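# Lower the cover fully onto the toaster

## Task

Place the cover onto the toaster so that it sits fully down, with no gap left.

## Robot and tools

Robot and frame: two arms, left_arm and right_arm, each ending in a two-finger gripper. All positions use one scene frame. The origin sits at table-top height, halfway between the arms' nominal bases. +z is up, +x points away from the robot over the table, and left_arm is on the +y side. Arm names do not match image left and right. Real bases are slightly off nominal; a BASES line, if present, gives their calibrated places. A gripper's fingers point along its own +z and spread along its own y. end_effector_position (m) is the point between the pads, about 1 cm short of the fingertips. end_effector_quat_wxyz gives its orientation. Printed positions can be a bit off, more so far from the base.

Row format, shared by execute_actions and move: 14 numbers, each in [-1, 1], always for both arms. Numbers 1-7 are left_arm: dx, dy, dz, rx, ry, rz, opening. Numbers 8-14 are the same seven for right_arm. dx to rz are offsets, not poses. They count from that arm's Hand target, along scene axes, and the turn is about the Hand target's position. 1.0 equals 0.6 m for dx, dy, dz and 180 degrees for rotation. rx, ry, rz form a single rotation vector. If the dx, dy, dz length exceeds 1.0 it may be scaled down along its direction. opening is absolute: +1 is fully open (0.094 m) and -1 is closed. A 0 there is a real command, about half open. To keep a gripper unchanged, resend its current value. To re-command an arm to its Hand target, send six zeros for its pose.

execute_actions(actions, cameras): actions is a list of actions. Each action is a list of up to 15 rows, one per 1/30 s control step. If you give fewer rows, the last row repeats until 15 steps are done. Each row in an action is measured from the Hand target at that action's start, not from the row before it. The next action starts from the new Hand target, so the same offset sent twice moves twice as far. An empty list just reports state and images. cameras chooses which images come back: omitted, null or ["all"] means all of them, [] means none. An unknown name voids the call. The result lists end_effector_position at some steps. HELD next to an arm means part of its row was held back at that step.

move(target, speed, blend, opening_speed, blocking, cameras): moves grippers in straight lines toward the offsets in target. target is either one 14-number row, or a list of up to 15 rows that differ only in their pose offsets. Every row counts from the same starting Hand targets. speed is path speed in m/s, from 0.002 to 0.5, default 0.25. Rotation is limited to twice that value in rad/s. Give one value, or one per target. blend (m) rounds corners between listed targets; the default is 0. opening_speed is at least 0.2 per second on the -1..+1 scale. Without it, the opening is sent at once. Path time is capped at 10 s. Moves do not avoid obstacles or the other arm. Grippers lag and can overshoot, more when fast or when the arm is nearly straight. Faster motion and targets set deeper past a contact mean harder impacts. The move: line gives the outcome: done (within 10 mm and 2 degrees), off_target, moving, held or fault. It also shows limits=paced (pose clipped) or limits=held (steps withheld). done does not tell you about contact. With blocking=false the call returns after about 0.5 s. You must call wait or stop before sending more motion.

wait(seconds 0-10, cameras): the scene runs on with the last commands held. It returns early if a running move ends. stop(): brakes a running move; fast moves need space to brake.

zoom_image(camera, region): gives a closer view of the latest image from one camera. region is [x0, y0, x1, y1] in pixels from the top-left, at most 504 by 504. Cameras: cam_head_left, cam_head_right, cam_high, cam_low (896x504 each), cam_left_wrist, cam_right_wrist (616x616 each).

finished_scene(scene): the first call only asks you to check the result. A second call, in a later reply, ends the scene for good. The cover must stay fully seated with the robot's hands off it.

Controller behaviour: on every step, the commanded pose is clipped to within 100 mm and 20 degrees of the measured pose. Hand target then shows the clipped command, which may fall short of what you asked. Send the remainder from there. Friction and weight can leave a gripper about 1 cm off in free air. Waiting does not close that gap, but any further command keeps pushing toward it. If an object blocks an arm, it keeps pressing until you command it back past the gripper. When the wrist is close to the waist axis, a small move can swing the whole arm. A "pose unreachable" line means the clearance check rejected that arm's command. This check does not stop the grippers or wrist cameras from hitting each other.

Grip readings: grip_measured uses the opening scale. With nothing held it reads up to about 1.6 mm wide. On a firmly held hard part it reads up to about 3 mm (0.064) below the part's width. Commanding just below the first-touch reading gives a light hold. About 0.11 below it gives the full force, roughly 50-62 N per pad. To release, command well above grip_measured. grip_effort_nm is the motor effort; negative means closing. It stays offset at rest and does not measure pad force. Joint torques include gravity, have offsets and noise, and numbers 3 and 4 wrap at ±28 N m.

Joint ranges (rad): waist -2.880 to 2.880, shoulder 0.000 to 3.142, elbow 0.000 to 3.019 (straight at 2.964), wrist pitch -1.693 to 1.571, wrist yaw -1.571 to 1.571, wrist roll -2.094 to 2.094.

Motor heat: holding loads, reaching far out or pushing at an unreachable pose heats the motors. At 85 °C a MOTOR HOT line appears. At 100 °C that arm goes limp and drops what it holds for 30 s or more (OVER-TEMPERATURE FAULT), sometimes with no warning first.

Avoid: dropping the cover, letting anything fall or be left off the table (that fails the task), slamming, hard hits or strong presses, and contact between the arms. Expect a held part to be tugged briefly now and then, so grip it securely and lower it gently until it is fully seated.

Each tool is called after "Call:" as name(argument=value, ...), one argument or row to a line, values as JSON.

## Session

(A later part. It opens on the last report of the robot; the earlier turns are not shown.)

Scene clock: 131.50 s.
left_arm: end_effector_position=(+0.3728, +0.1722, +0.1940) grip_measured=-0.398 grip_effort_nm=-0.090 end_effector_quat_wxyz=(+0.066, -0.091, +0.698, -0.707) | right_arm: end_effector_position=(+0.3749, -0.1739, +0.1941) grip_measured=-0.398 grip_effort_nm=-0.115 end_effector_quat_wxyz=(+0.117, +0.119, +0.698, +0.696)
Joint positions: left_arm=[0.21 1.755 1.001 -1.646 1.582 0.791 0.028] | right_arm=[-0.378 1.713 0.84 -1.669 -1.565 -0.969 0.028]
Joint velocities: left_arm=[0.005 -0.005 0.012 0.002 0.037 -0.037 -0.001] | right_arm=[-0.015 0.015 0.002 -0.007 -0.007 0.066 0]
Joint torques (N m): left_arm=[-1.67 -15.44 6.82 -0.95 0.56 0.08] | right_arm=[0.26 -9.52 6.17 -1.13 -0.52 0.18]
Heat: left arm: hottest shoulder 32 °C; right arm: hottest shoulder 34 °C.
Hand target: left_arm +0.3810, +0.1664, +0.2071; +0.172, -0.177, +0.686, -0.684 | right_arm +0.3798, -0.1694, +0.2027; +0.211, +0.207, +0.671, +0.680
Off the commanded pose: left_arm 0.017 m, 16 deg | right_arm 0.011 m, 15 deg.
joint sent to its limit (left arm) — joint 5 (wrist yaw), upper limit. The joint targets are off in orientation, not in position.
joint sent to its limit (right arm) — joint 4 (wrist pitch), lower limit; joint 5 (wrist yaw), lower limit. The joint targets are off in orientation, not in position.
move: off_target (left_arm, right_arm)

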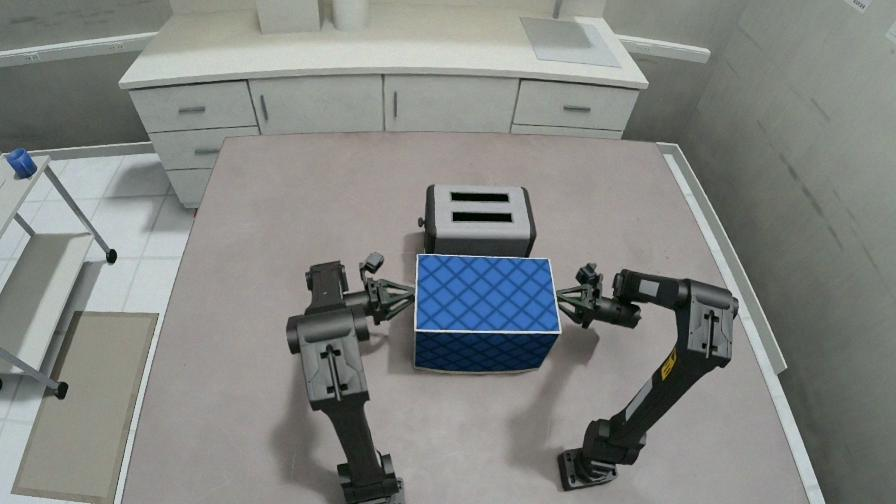

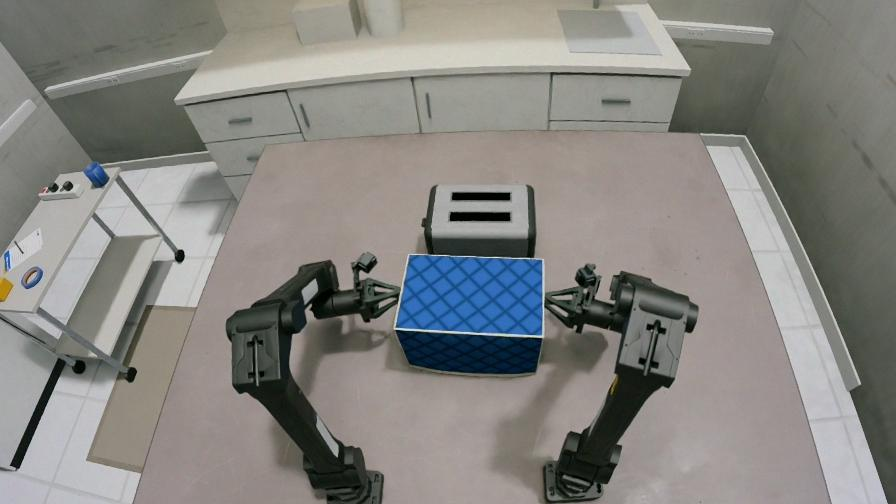

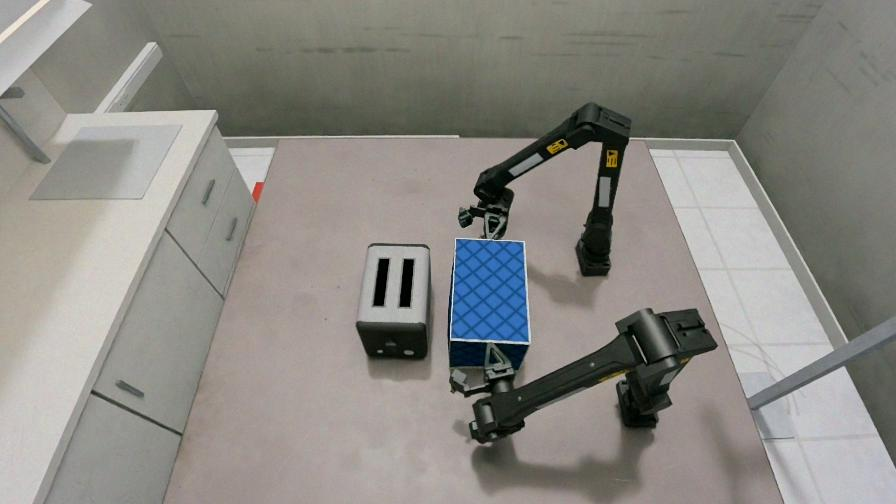

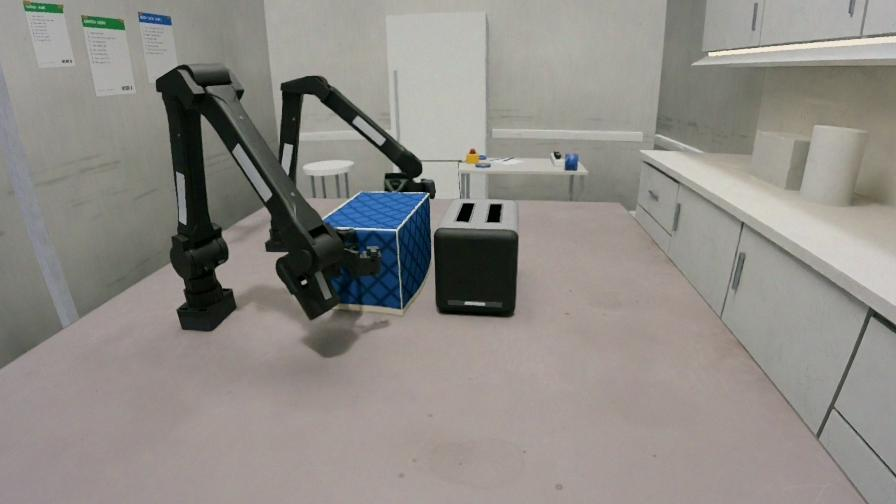

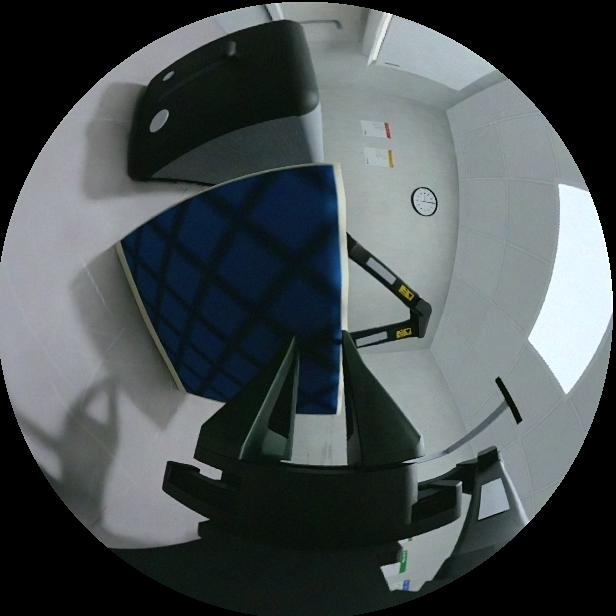

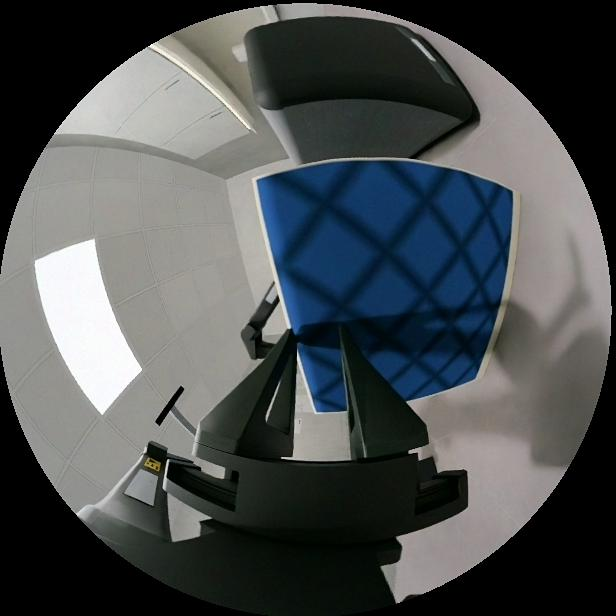

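Call:
move(
  target=[
    [0,0,-0.023,0,0,0,-0.4,0,0,-0.023,0,0,0,-0.4],
    [0,-0.053,-0.023,0,0,0,-0.4,0,0.053,-0.023,0,0,0,-0.4],
  ],
  speed=0.05,
  cameras=["cam_left_wrist","cam_right_wrist"],
)

Call:
move(
  target=[0,0,0.09,0,0,0,-0.4,0,0,0.09,0,0,0,-0.4],
  speed=0.05,
)

Scene clock: 141.47 s.
left_arm: end_effector_position=(+0.3716, +0.1440, +0.1930) grip_measured=-0.398 grip_effort_nm=-0.081 end_effector_quat_wxyz=(+0.047, -0.061, +0.701, -0.709) | right_arm: end_effector_position=(+0.3699, -0.1432, +0.1922) grip_measured=-0.398 grip_effort_nm=-0.110 end_effector_quat_wxyz=(+0.091, +0.087, +0.703, +0.700)
Joint positions: left_arm=[0.138 1.766 1.017 -1.633 1.584 0.79 0.028] | right_arm=[-0.293 1.717 0.84 -1.656 -1.566 -0.969 0.028]
Joint velocities: left_arm=[-0.005 -0.005 0.007 -0.017 0.007 -0.022 -0.001] | right_arm=[-0.005 -0.015 -0.007 -0.012 0.007 -0.081 0]
Joint torques (N m): left_arm=[-1.85 -12.1 6.84 -0.64 0.5 0.13] | right_arm=[0.5 -6.95 7.19 -0.65 -0.45 0.11]
Heat: left arm: hottest shoulder 31 °C; right arm: hottest shoulder 33 °C.
Hand target: left_arm +0.3808, +0.1350, +0.1930; +0.172, -0.178, +0.686, -0.684 | right_arm +0.3797, -0.1375, +0.1892; +0.211, +0.207, +0.670, +0.681
Off the commanded pose: left_arm 0.013 m, 20 deg | right_arm 0.012 m, 20 deg.
joint sent to its limit (left arm) — joint 5 (wrist yaw), upper limit. The joint targets are off in orientation, not in position.
joint sent to its limit (right arm) — joint 5 (wrist yaw), lower limit. The joint targets are off in orientation, not in position.
move: off_target (left_arm, right_arm)
Images, in order (width x height): cam_left_wrist 616x616, cam_right_wrist 616x616.

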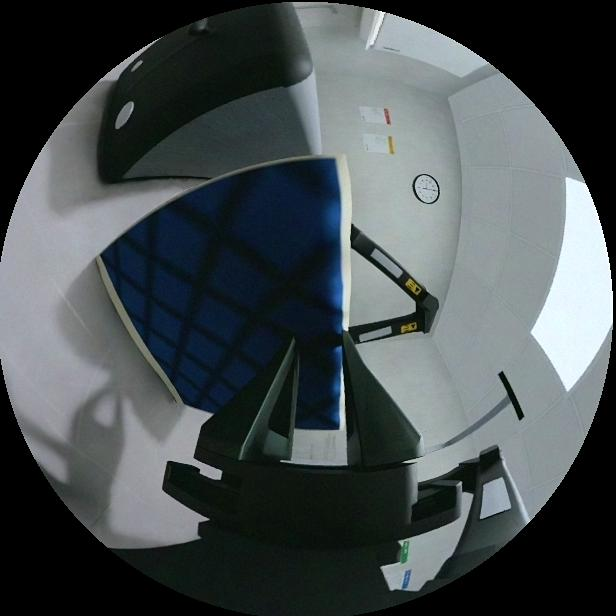

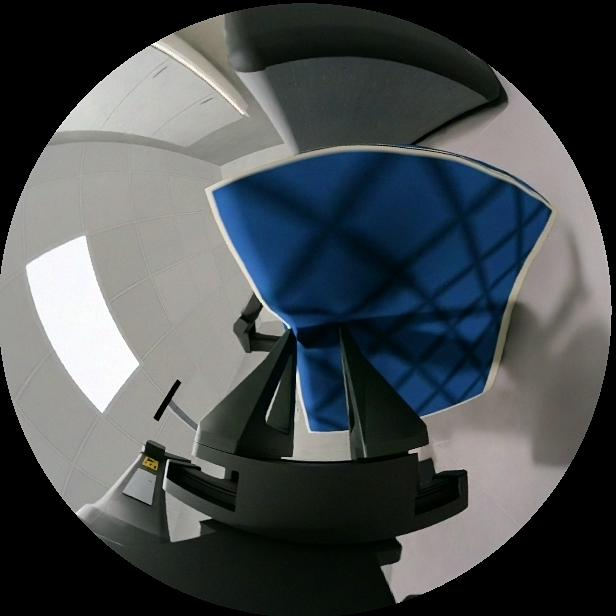

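Scene clock: 145.77 s.
left_arm: end_effector_position=(+0.3745, +0.1423, +0.2263) grip_measured=-0.398 grip_effort_nm=-0.095 end_effector_quat_wxyz=(+0.037, -0.067, +0.701, -0.709) | right_arm: end_effector_position=(+0.3710, -0.1423, +0.2263) grip_measured=-0.398 grip_effort_nm=-0.105 end_effector_quat_wxyz=(+0.077, +0.099, +0.701, +0.702)
Joint positions: left_arm=[0.133 1.7 1.048 -1.661 1.584 0.698 0.028] | right_arm=[-0.289 1.621 0.859 -1.667 -1.566 -0.828 0.028]
Joint velocities: left_arm=[-0.015 -0.005 -0.007 0.002 -0.037 -0.066 0.001] | right_arm=[-0.005 -0.005 -0.007 -0.012 -0.037 -0.022 0]
Joint torques (N m): left_arm=[-1.08 -16.15 7.64 -1.18 0.57 0.06] | right_arm=[0.32 -9.82 8.91 -1.05 -0.52 0.18]
Heat: left arm: hottest elbow 32 °C; right arm: hottest shoulder 33 °C.
Hand target: left_arm +0.3802, +0.1344, +0.2468; +0.170, -0.175, +0.687, -0.685 | right_arm +0.3805, -0.1378, +0.2435; +0.209, +0.206, +0.671, +0.681
Off the commanded pose: left_arm 0.023 m, 20 deg; orientation clipped | right_arm 0.020 m, 20 deg; orientation clipped.
joint sent to its limit (left arm) — joint 5 (wrist yaw), upper limit. The joint targets are off in orientation, not in position.
joint sent to its limit (right arm) — joint 4 (wrist pitch), lower limit; joint 5 (wrist yaw), lower limit. The joint targets are off in orientation, not in position.
move: off_target (left_arm, right_arm); limits=paced

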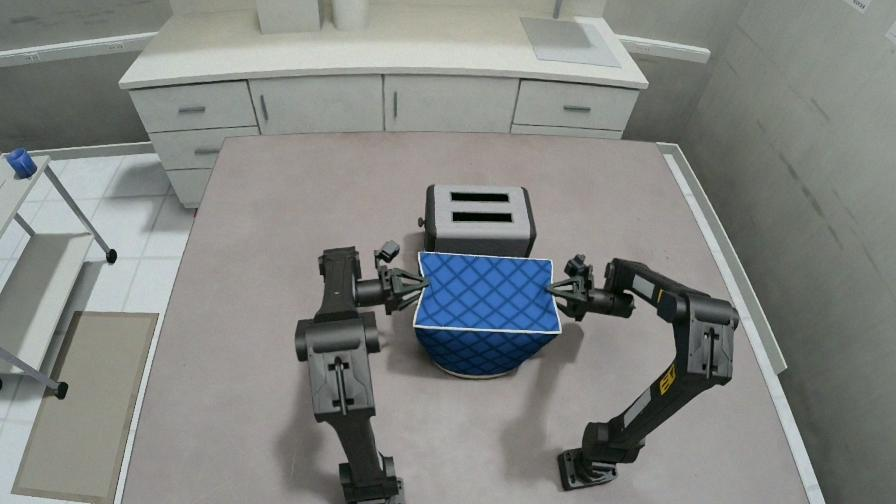

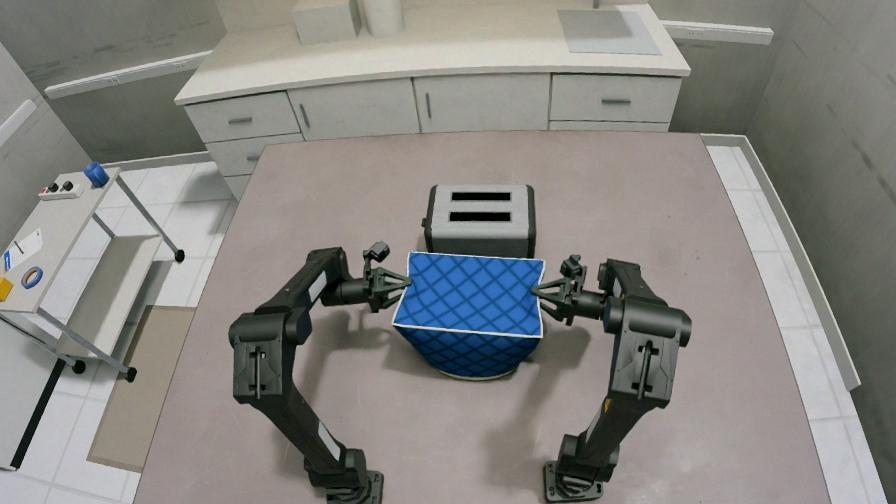

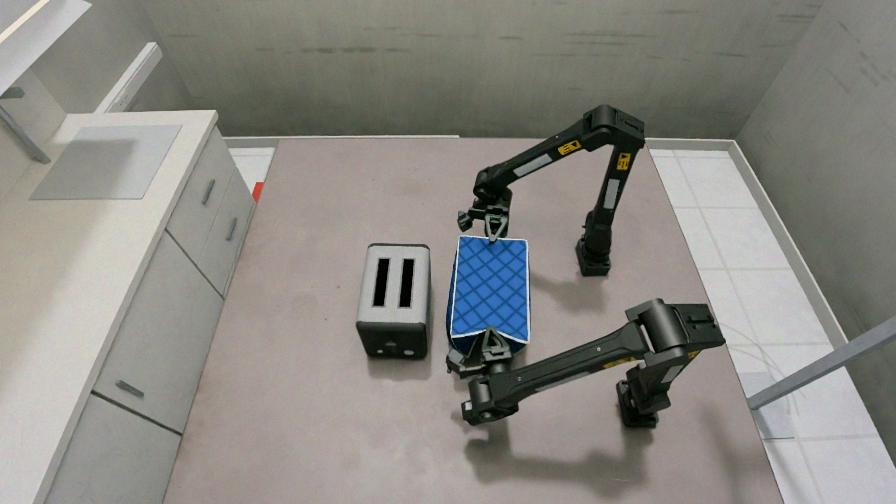

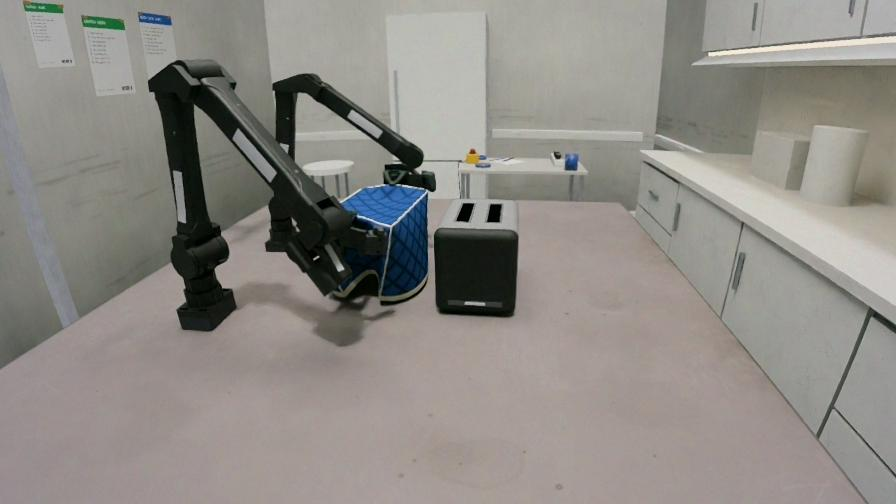

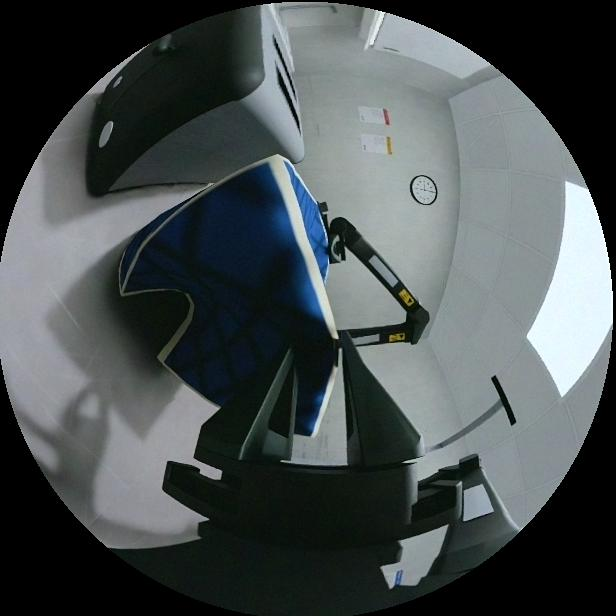

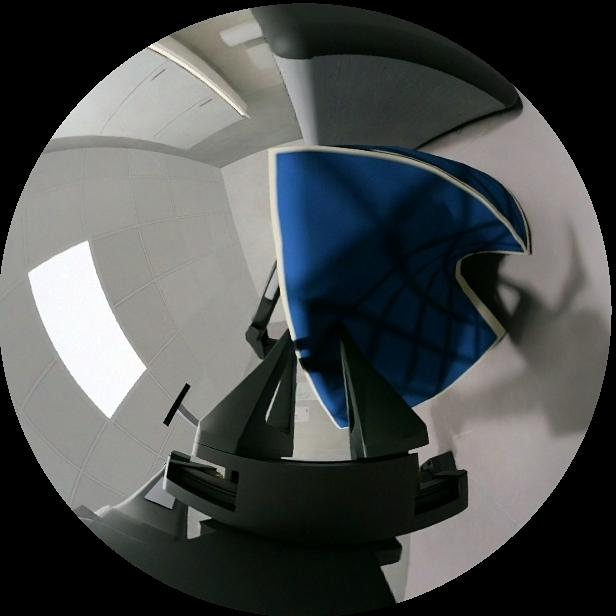

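Call:
move(
  target=[0,0,-0.02,0,0,0,-1,0,0,-0.02,0,0,0,-1],
  opening_speed=0.6,
  speed=0.04,
  cameras=[],
)

Call:
move(
  target=[0,0.025,0,0,0,0,-1,0,-0.025,0,0,0,0,-1],
  speed=0.04,
)

Scene clock: 155.93 s.
left_arm: end_effector_position=(+0.3745, +0.1423, +0.2264) grip_measured=-0.945 grip_effort_nm=-1.028 end_effector_quat_wxyz=(+0.036, -0.067, +0.701, -0.710) | right_arm: end_effector_position=(+0.3713, -0.1424, +0.2261) grip_measured=-0.941 grip_effort_nm=-1.038 end_effector_quat_wxyz=(+0.078, +0.098, +0.701, +0.702)
Joint positions: left_arm=[0.133 1.699 1.048 -1.661 1.584 0.697 0.003] | right_arm=[-0.289 1.621 0.86 -1.664 -1.566 -0.827 0.003]
Joint velocities: left_arm=[-0.015 0.005 -0.002 0.007 -0.007 0.066 0] | right_arm=[-0.005 0.005 -0.007 0.002 -0.007 -0.022 0]
Joint torques (N m): left_arm=[-1.32 -14.21 7.01 -0.53 0.55 0.14] | right_arm=[0.32 -7.94 8.13 -0.54 -0.52 0.03]
Heat: left arm: hottest shoulder 31 °C; right arm: hottest shoulder 33 °C.
Hand target: left_arm +0.3803, +0.1346, +0.2348; +0.169, -0.176, +0.687, -0.685 | right_arm +0.3804, -0.1377, +0.2314; +0.209, +0.206, +0.671, +0.681
Off the commanded pose: left_arm 0.013 m, 20 deg; orientation clipped | right_arm 0.012 m, 20 deg.
joint sent to its limit (left arm) — joint 5 (wrist yaw), upper limit. The joint targets are off in orientation, not in position.
joint sent to its limit (right arm) — joint 5 (wrist yaw), lower limit. The joint targets are off in orientation, not in position.
move: off_target (left_arm, right_arm); limits=paced
No camera images: "cameras" was empty.

Scene clock: 160.73 s.
left_arm: end_effector_position=(+0.3753, +0.1451, +0.2264) grip_measured=-0.946 grip_effort_nm=-1.028 end_effector_quat_wxyz=(+0.039, -0.069, +0.700, -0.709) | right_arm: end_effector_position=(+0.3726, -0.1482, +0.2261) grip_measured=-0.943 grip_effort_nm=-1.033 end_effector_quat_wxyz=(+0.084, +0.103, +0.701, +0.701)
Joint positions: left_arm=[0.14 1.699 1.048 -1.661 1.584 0.697 0.003] | right_arm=[-0.305 1.621 0.86 -1.664 -1.566 -0.827 0.003]
Joint velocities: left_arm=[-0.005 -0.024 -0.002 0.002 -0.051 -0.022 0] | right_arm=[0.005 -0.015 0.007 -0.017 0.081 -0.037 -0.002]
Joint torques (N m): left_arm=[0.79 -15.44 6.13 -0.54 0.6 0.18] | right_arm=[-1.67 -8.41 7.3 -0.44 -0.51 0]
Heat: left arm: hottest shoulder 31 °C; right arm: hottest shoulder 33 °C.
Hand target: left_arm +0.3805, +0.1495, +0.2350; +0.170, -0.175, +0.686, -0.685 | right_arm +0.3803, -0.1527, +0.2313; +0.209, +0.206, +0.671, +0.681
Off the commanded pose: left_arm 0.011 m, 20 deg | right_arm 0.010 m, 19 deg.
joint sent to its limit (left arm) — joint 5 (wrist yaw), upper limit. The joint targets are off in orientation, not in position.
joint sent to its limit (right arm) — joint 5 (wrist yaw), lower limit. The joint targets are off in orientation, not in position.
move: off_target (left_arm, right_arm)

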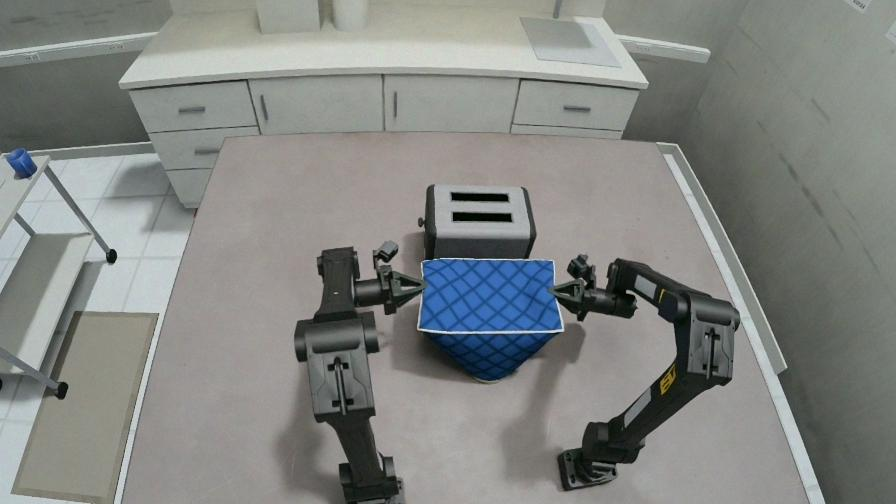

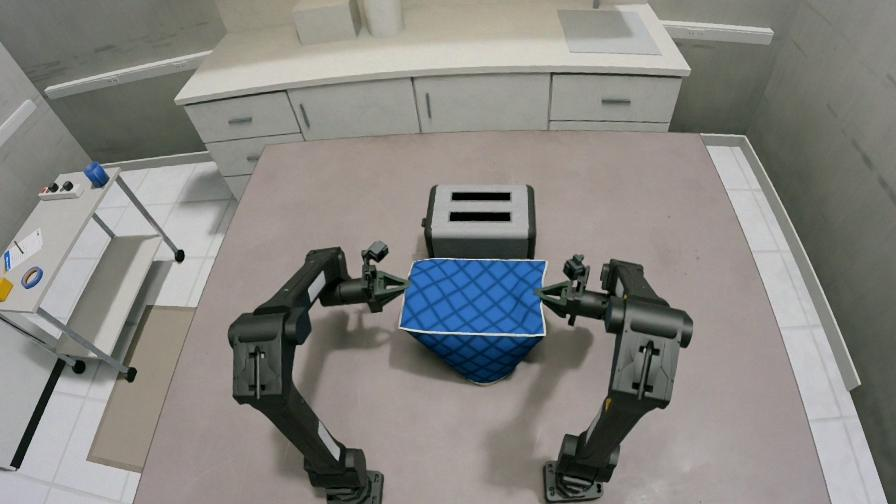

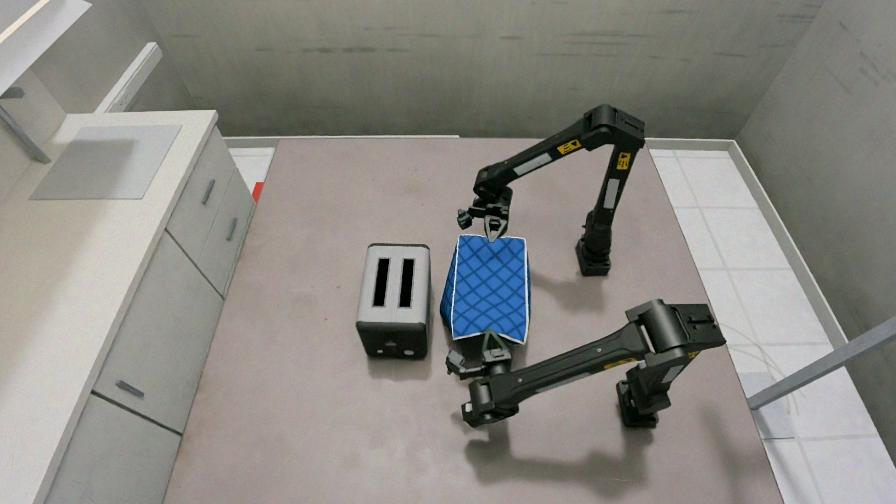

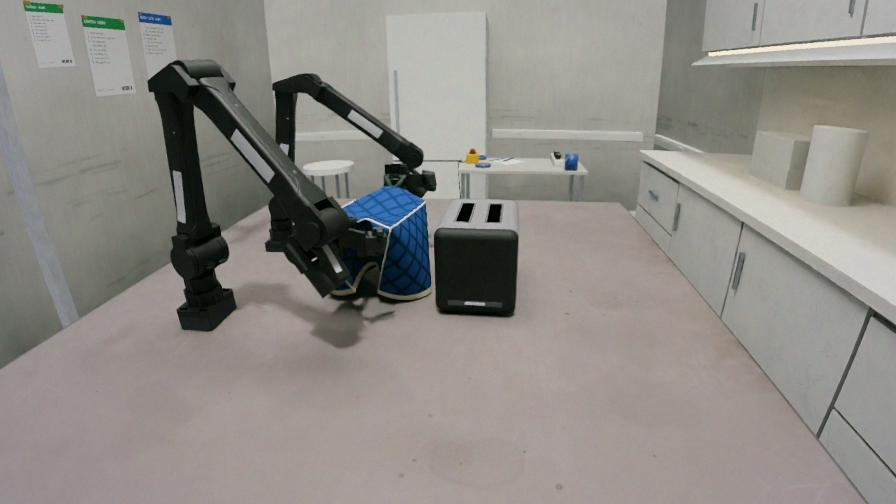

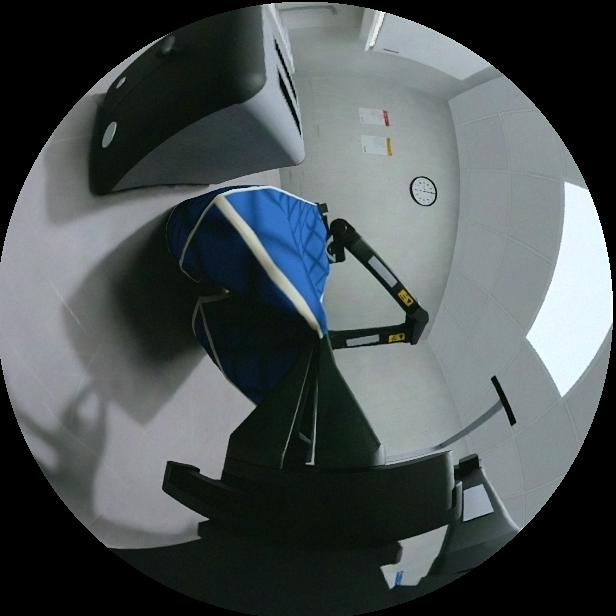

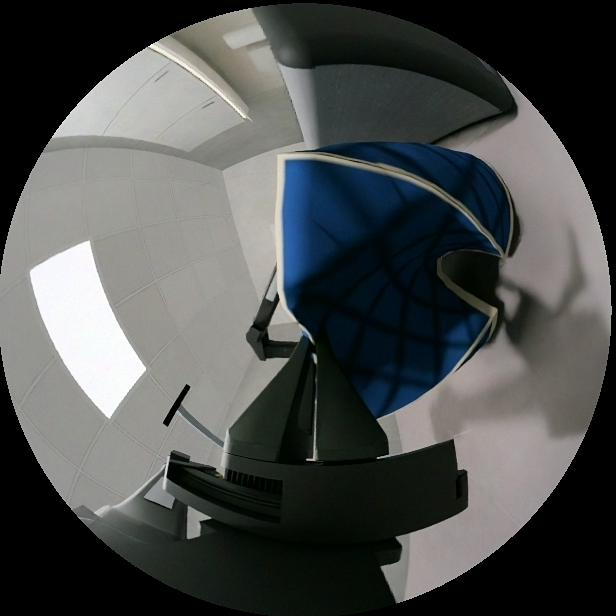

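Call:
move(
  target=[0,0.01,0.14,0.333,0,0,-1,0,-0.01,0.14,-0.333,0,0,-1],
  speed=0.12,
)

Scene clock: 177.03 s.
left_arm: end_effector_position=(+0.3690, +0.1489, +0.2833) grip_measured=-0.948 grip_effort_nm=-1.033 end_effector_quat_wxyz=(+0.204, -0.058, +0.943, -0.257) | right_arm: end_effector_position=(+0.3706, -0.1550, +0.2817) grip_measured=-0.947 grip_effort_nm=-1.033 end_effector_quat_wxyz=(+0.252, +0.072, +0.929, +0.263)
Joint positions: left_arm=[-0.095 1.125 1.039 -0.959 0.436 -0.331 0.002] | right_arm=[-0.059 0.938 0.833 -0.874 -0.481 0.283 0.002]
Joint velocities: left_arm=[0.005 -0.015 0.002 0.022 0.007 0.022 0.001] | right_arm=[-0.015 -0.015 0.002 -0.002 -0.007 -0.022 0.001]
Joint torques (N m): left_arm=[0.32 -10.29 11.58 0.44 -0.53 -0.09] | right_arm=[-1.14 -4.72 15.77 0.81 0.56 0.32]
Heat: left arm: hottest elbow 32 °C; right arm: hottest shoulder 33 °C.
Hand target: left_arm +0.3783, +0.1527, +0.3161; +0.235, -0.063, +0.936, -0.254 | right_arm +0.3833, -0.1596, +0.3195; +0.286, +0.077, +0.920, +0.257
Off the commanded pose: left_arm 0.038 m, 4 deg | right_arm 0.035 m, 4 deg.
move: off_target (left_arm, right_arm)

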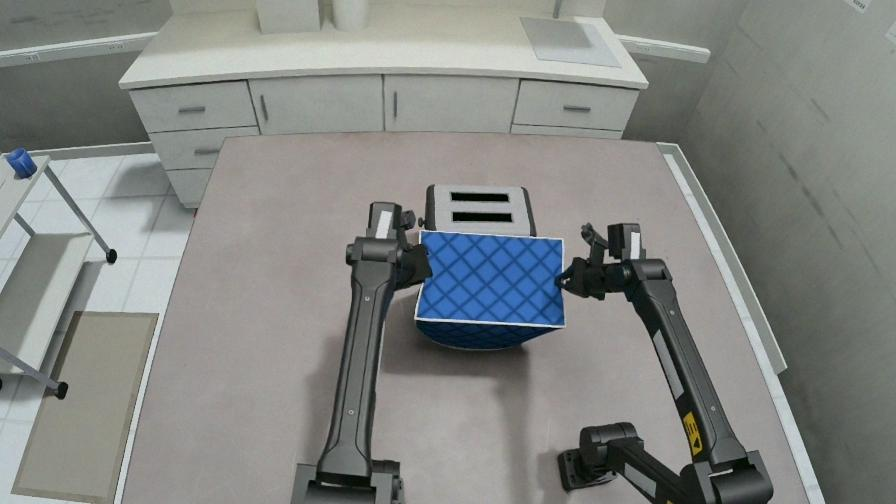

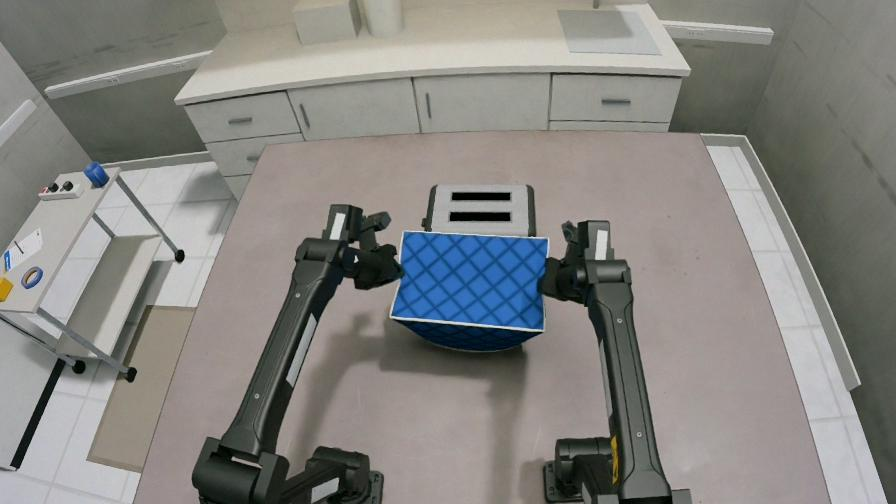

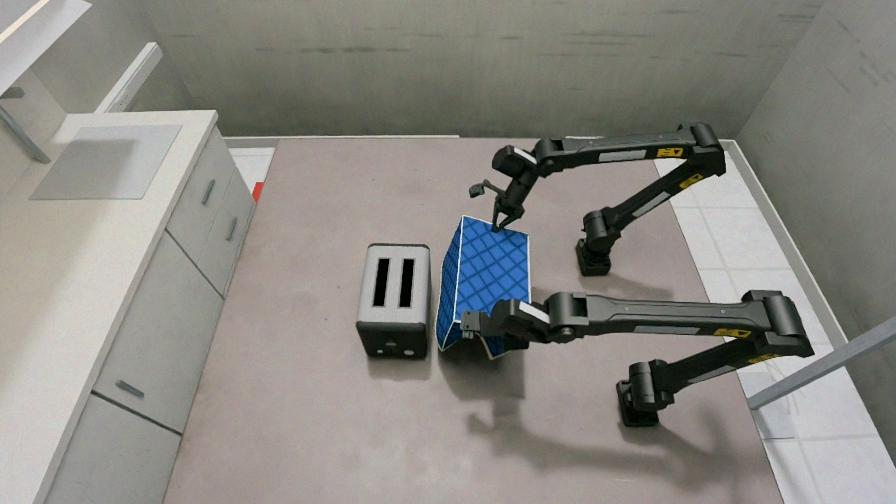

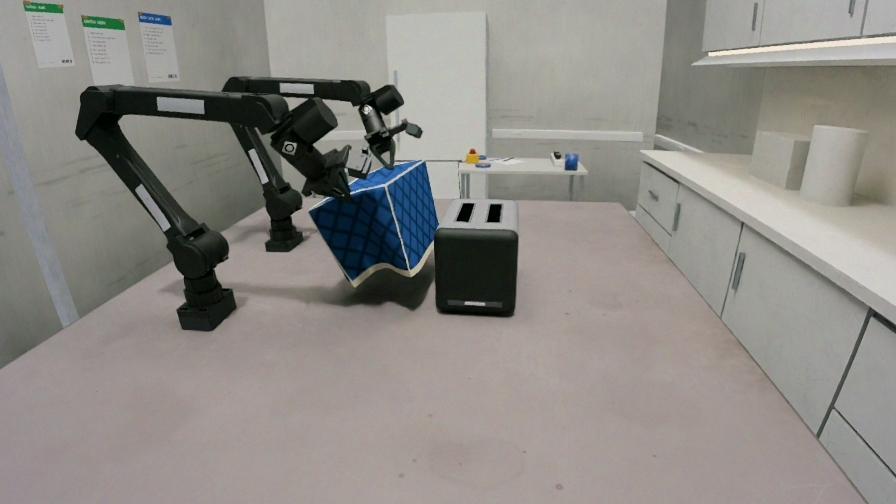

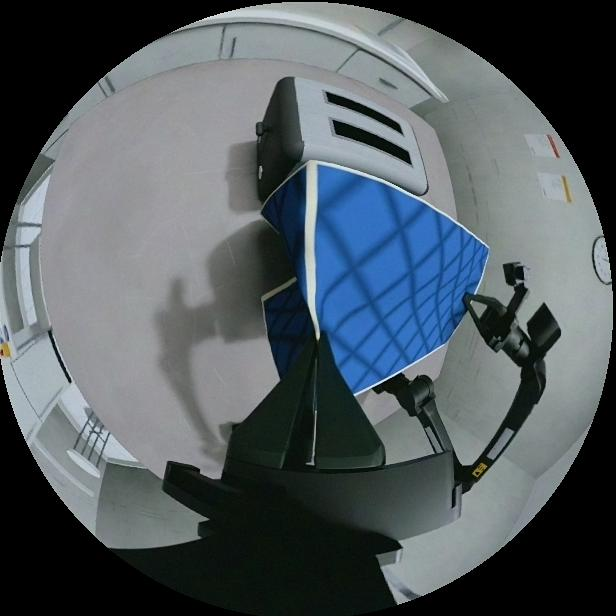

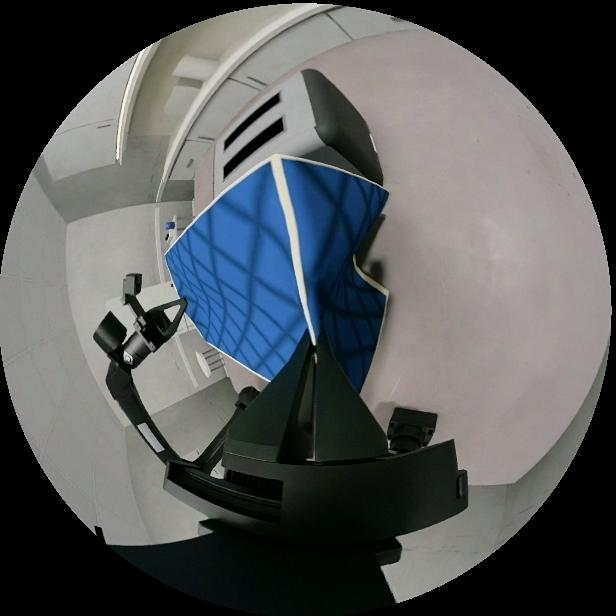

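Call:
move(
  target=[0,0,0.27,0,0.11,0,-1,0,0,0.265,0,0.11,0,-1],
  speed=0.12,
)

Scene clock: 183.80 s.
left_arm: end_effector_position=(+0.3716, +0.1461, +0.4647) grip_measured=-0.948 grip_effort_nm=-1.023 end_effector_quat_wxyz=(+0.094, -0.105, +0.958, -0.250) | right_arm: end_effector_position=(+0.3759, -0.1565, +0.4597) grip_measured=-0.947 grip_effort_nm=-1.033 end_effector_quat_wxyz=(+0.109, +0.114, +0.956, +0.246)
Joint positions: left_arm=[-0.095 1.337 1.753 -1.679 0.451 -0.381 0.002] | right_arm=[-0.057 1.186 1.554 -1.648 -0.468 0.286 0.002]
Joint velocities: left_arm=[-0.005 0.005 0.002 -0.017 0.007 0.007 -0.001] | right_arm=[0.005 -0.015 0.002 0.012 0.007 -0.007 0]
Joint torques (N m): left_arm=[0.5 -9.47 10.45 0.05 -0.11 -0.05] | right_arm=[-0.91 -4.6 14.5 0.36 0.44 0.28]
Heat: left arm: hottest elbow 33 °C; right arm: hottest shoulder 33 °C.
Hand target: left_arm +0.3782, +0.1499, +0.4789; +0.070, -0.107, +0.963, -0.239 | right_arm +0.3860, -0.1596, +0.4771; +0.124, +0.120, +0.955, +0.240
Off the commanded pose: left_arm 0.016 m, 3 deg | right_arm 0.020 m, 2 deg.
joint sent to its limit (left arm) — joint 4 (wrist pitch), lower limit. The joint targets are off in orientation, not in position.
move: off_target (left_arm, right_arm)

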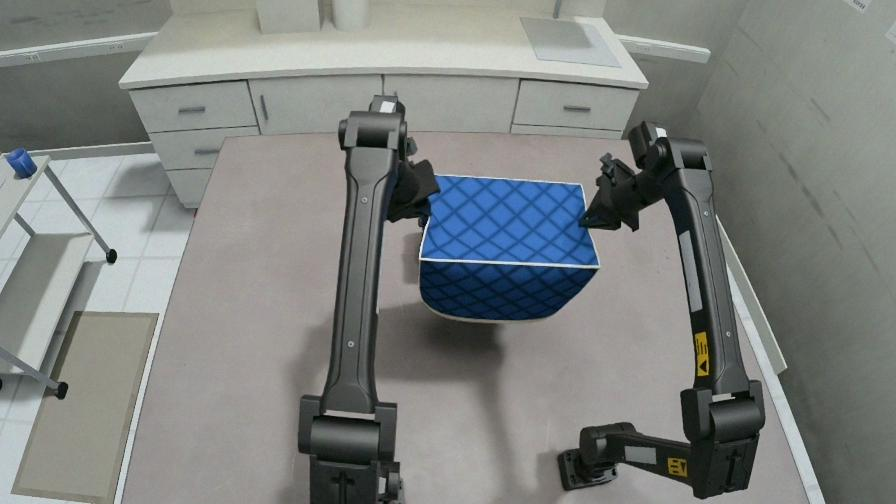

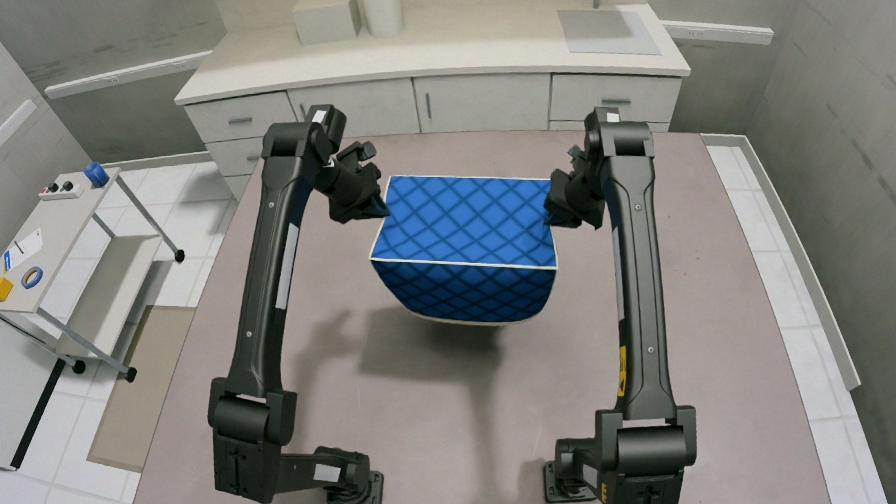

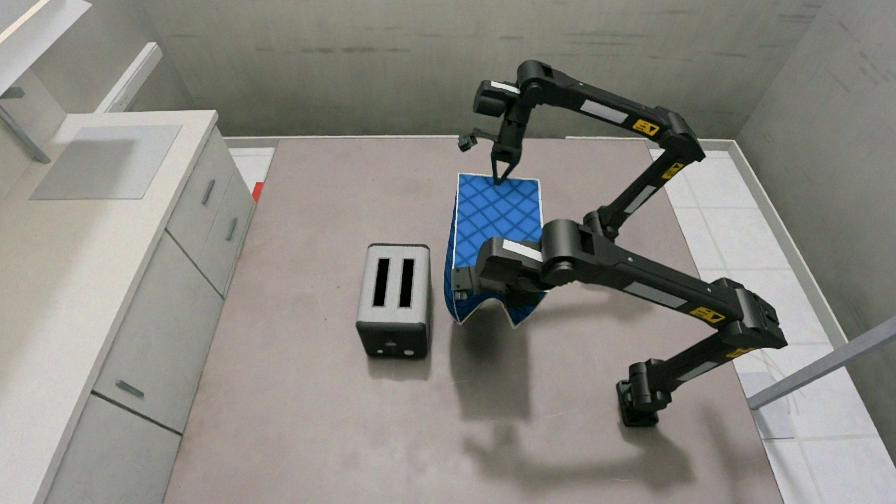

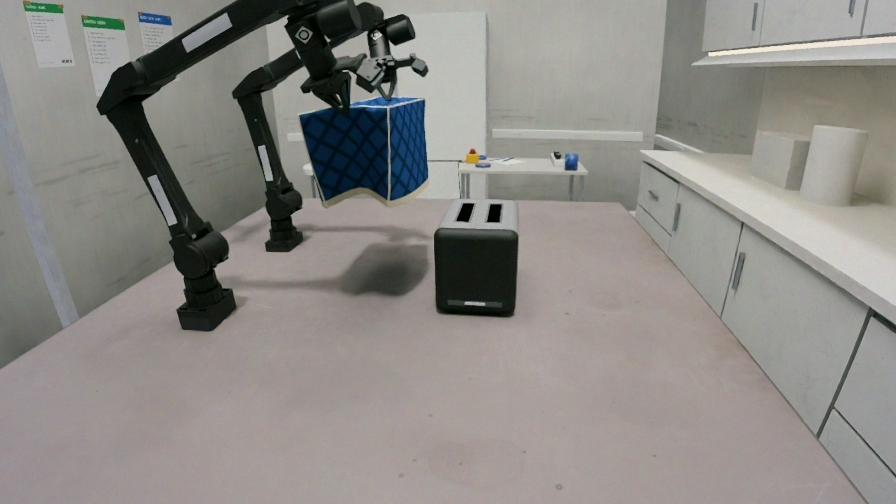

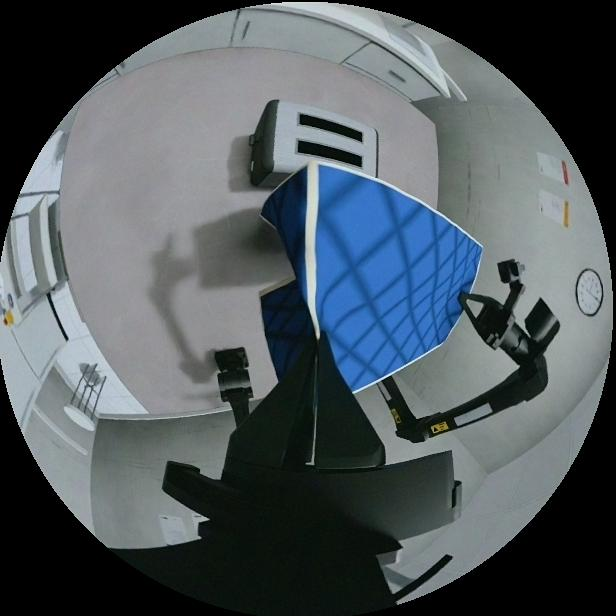

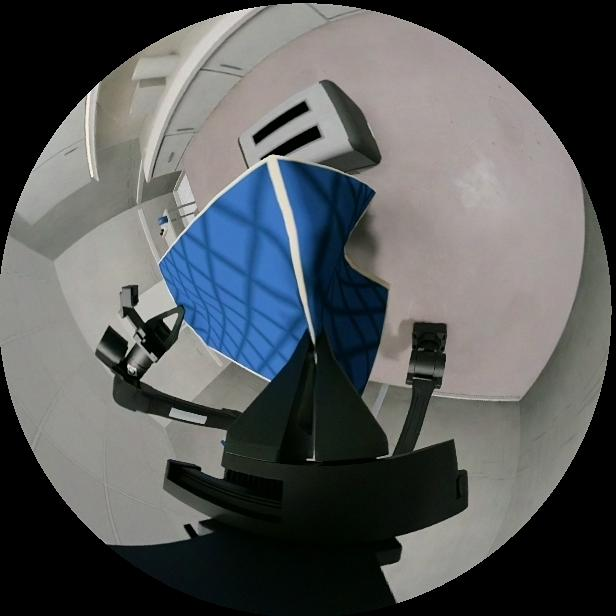

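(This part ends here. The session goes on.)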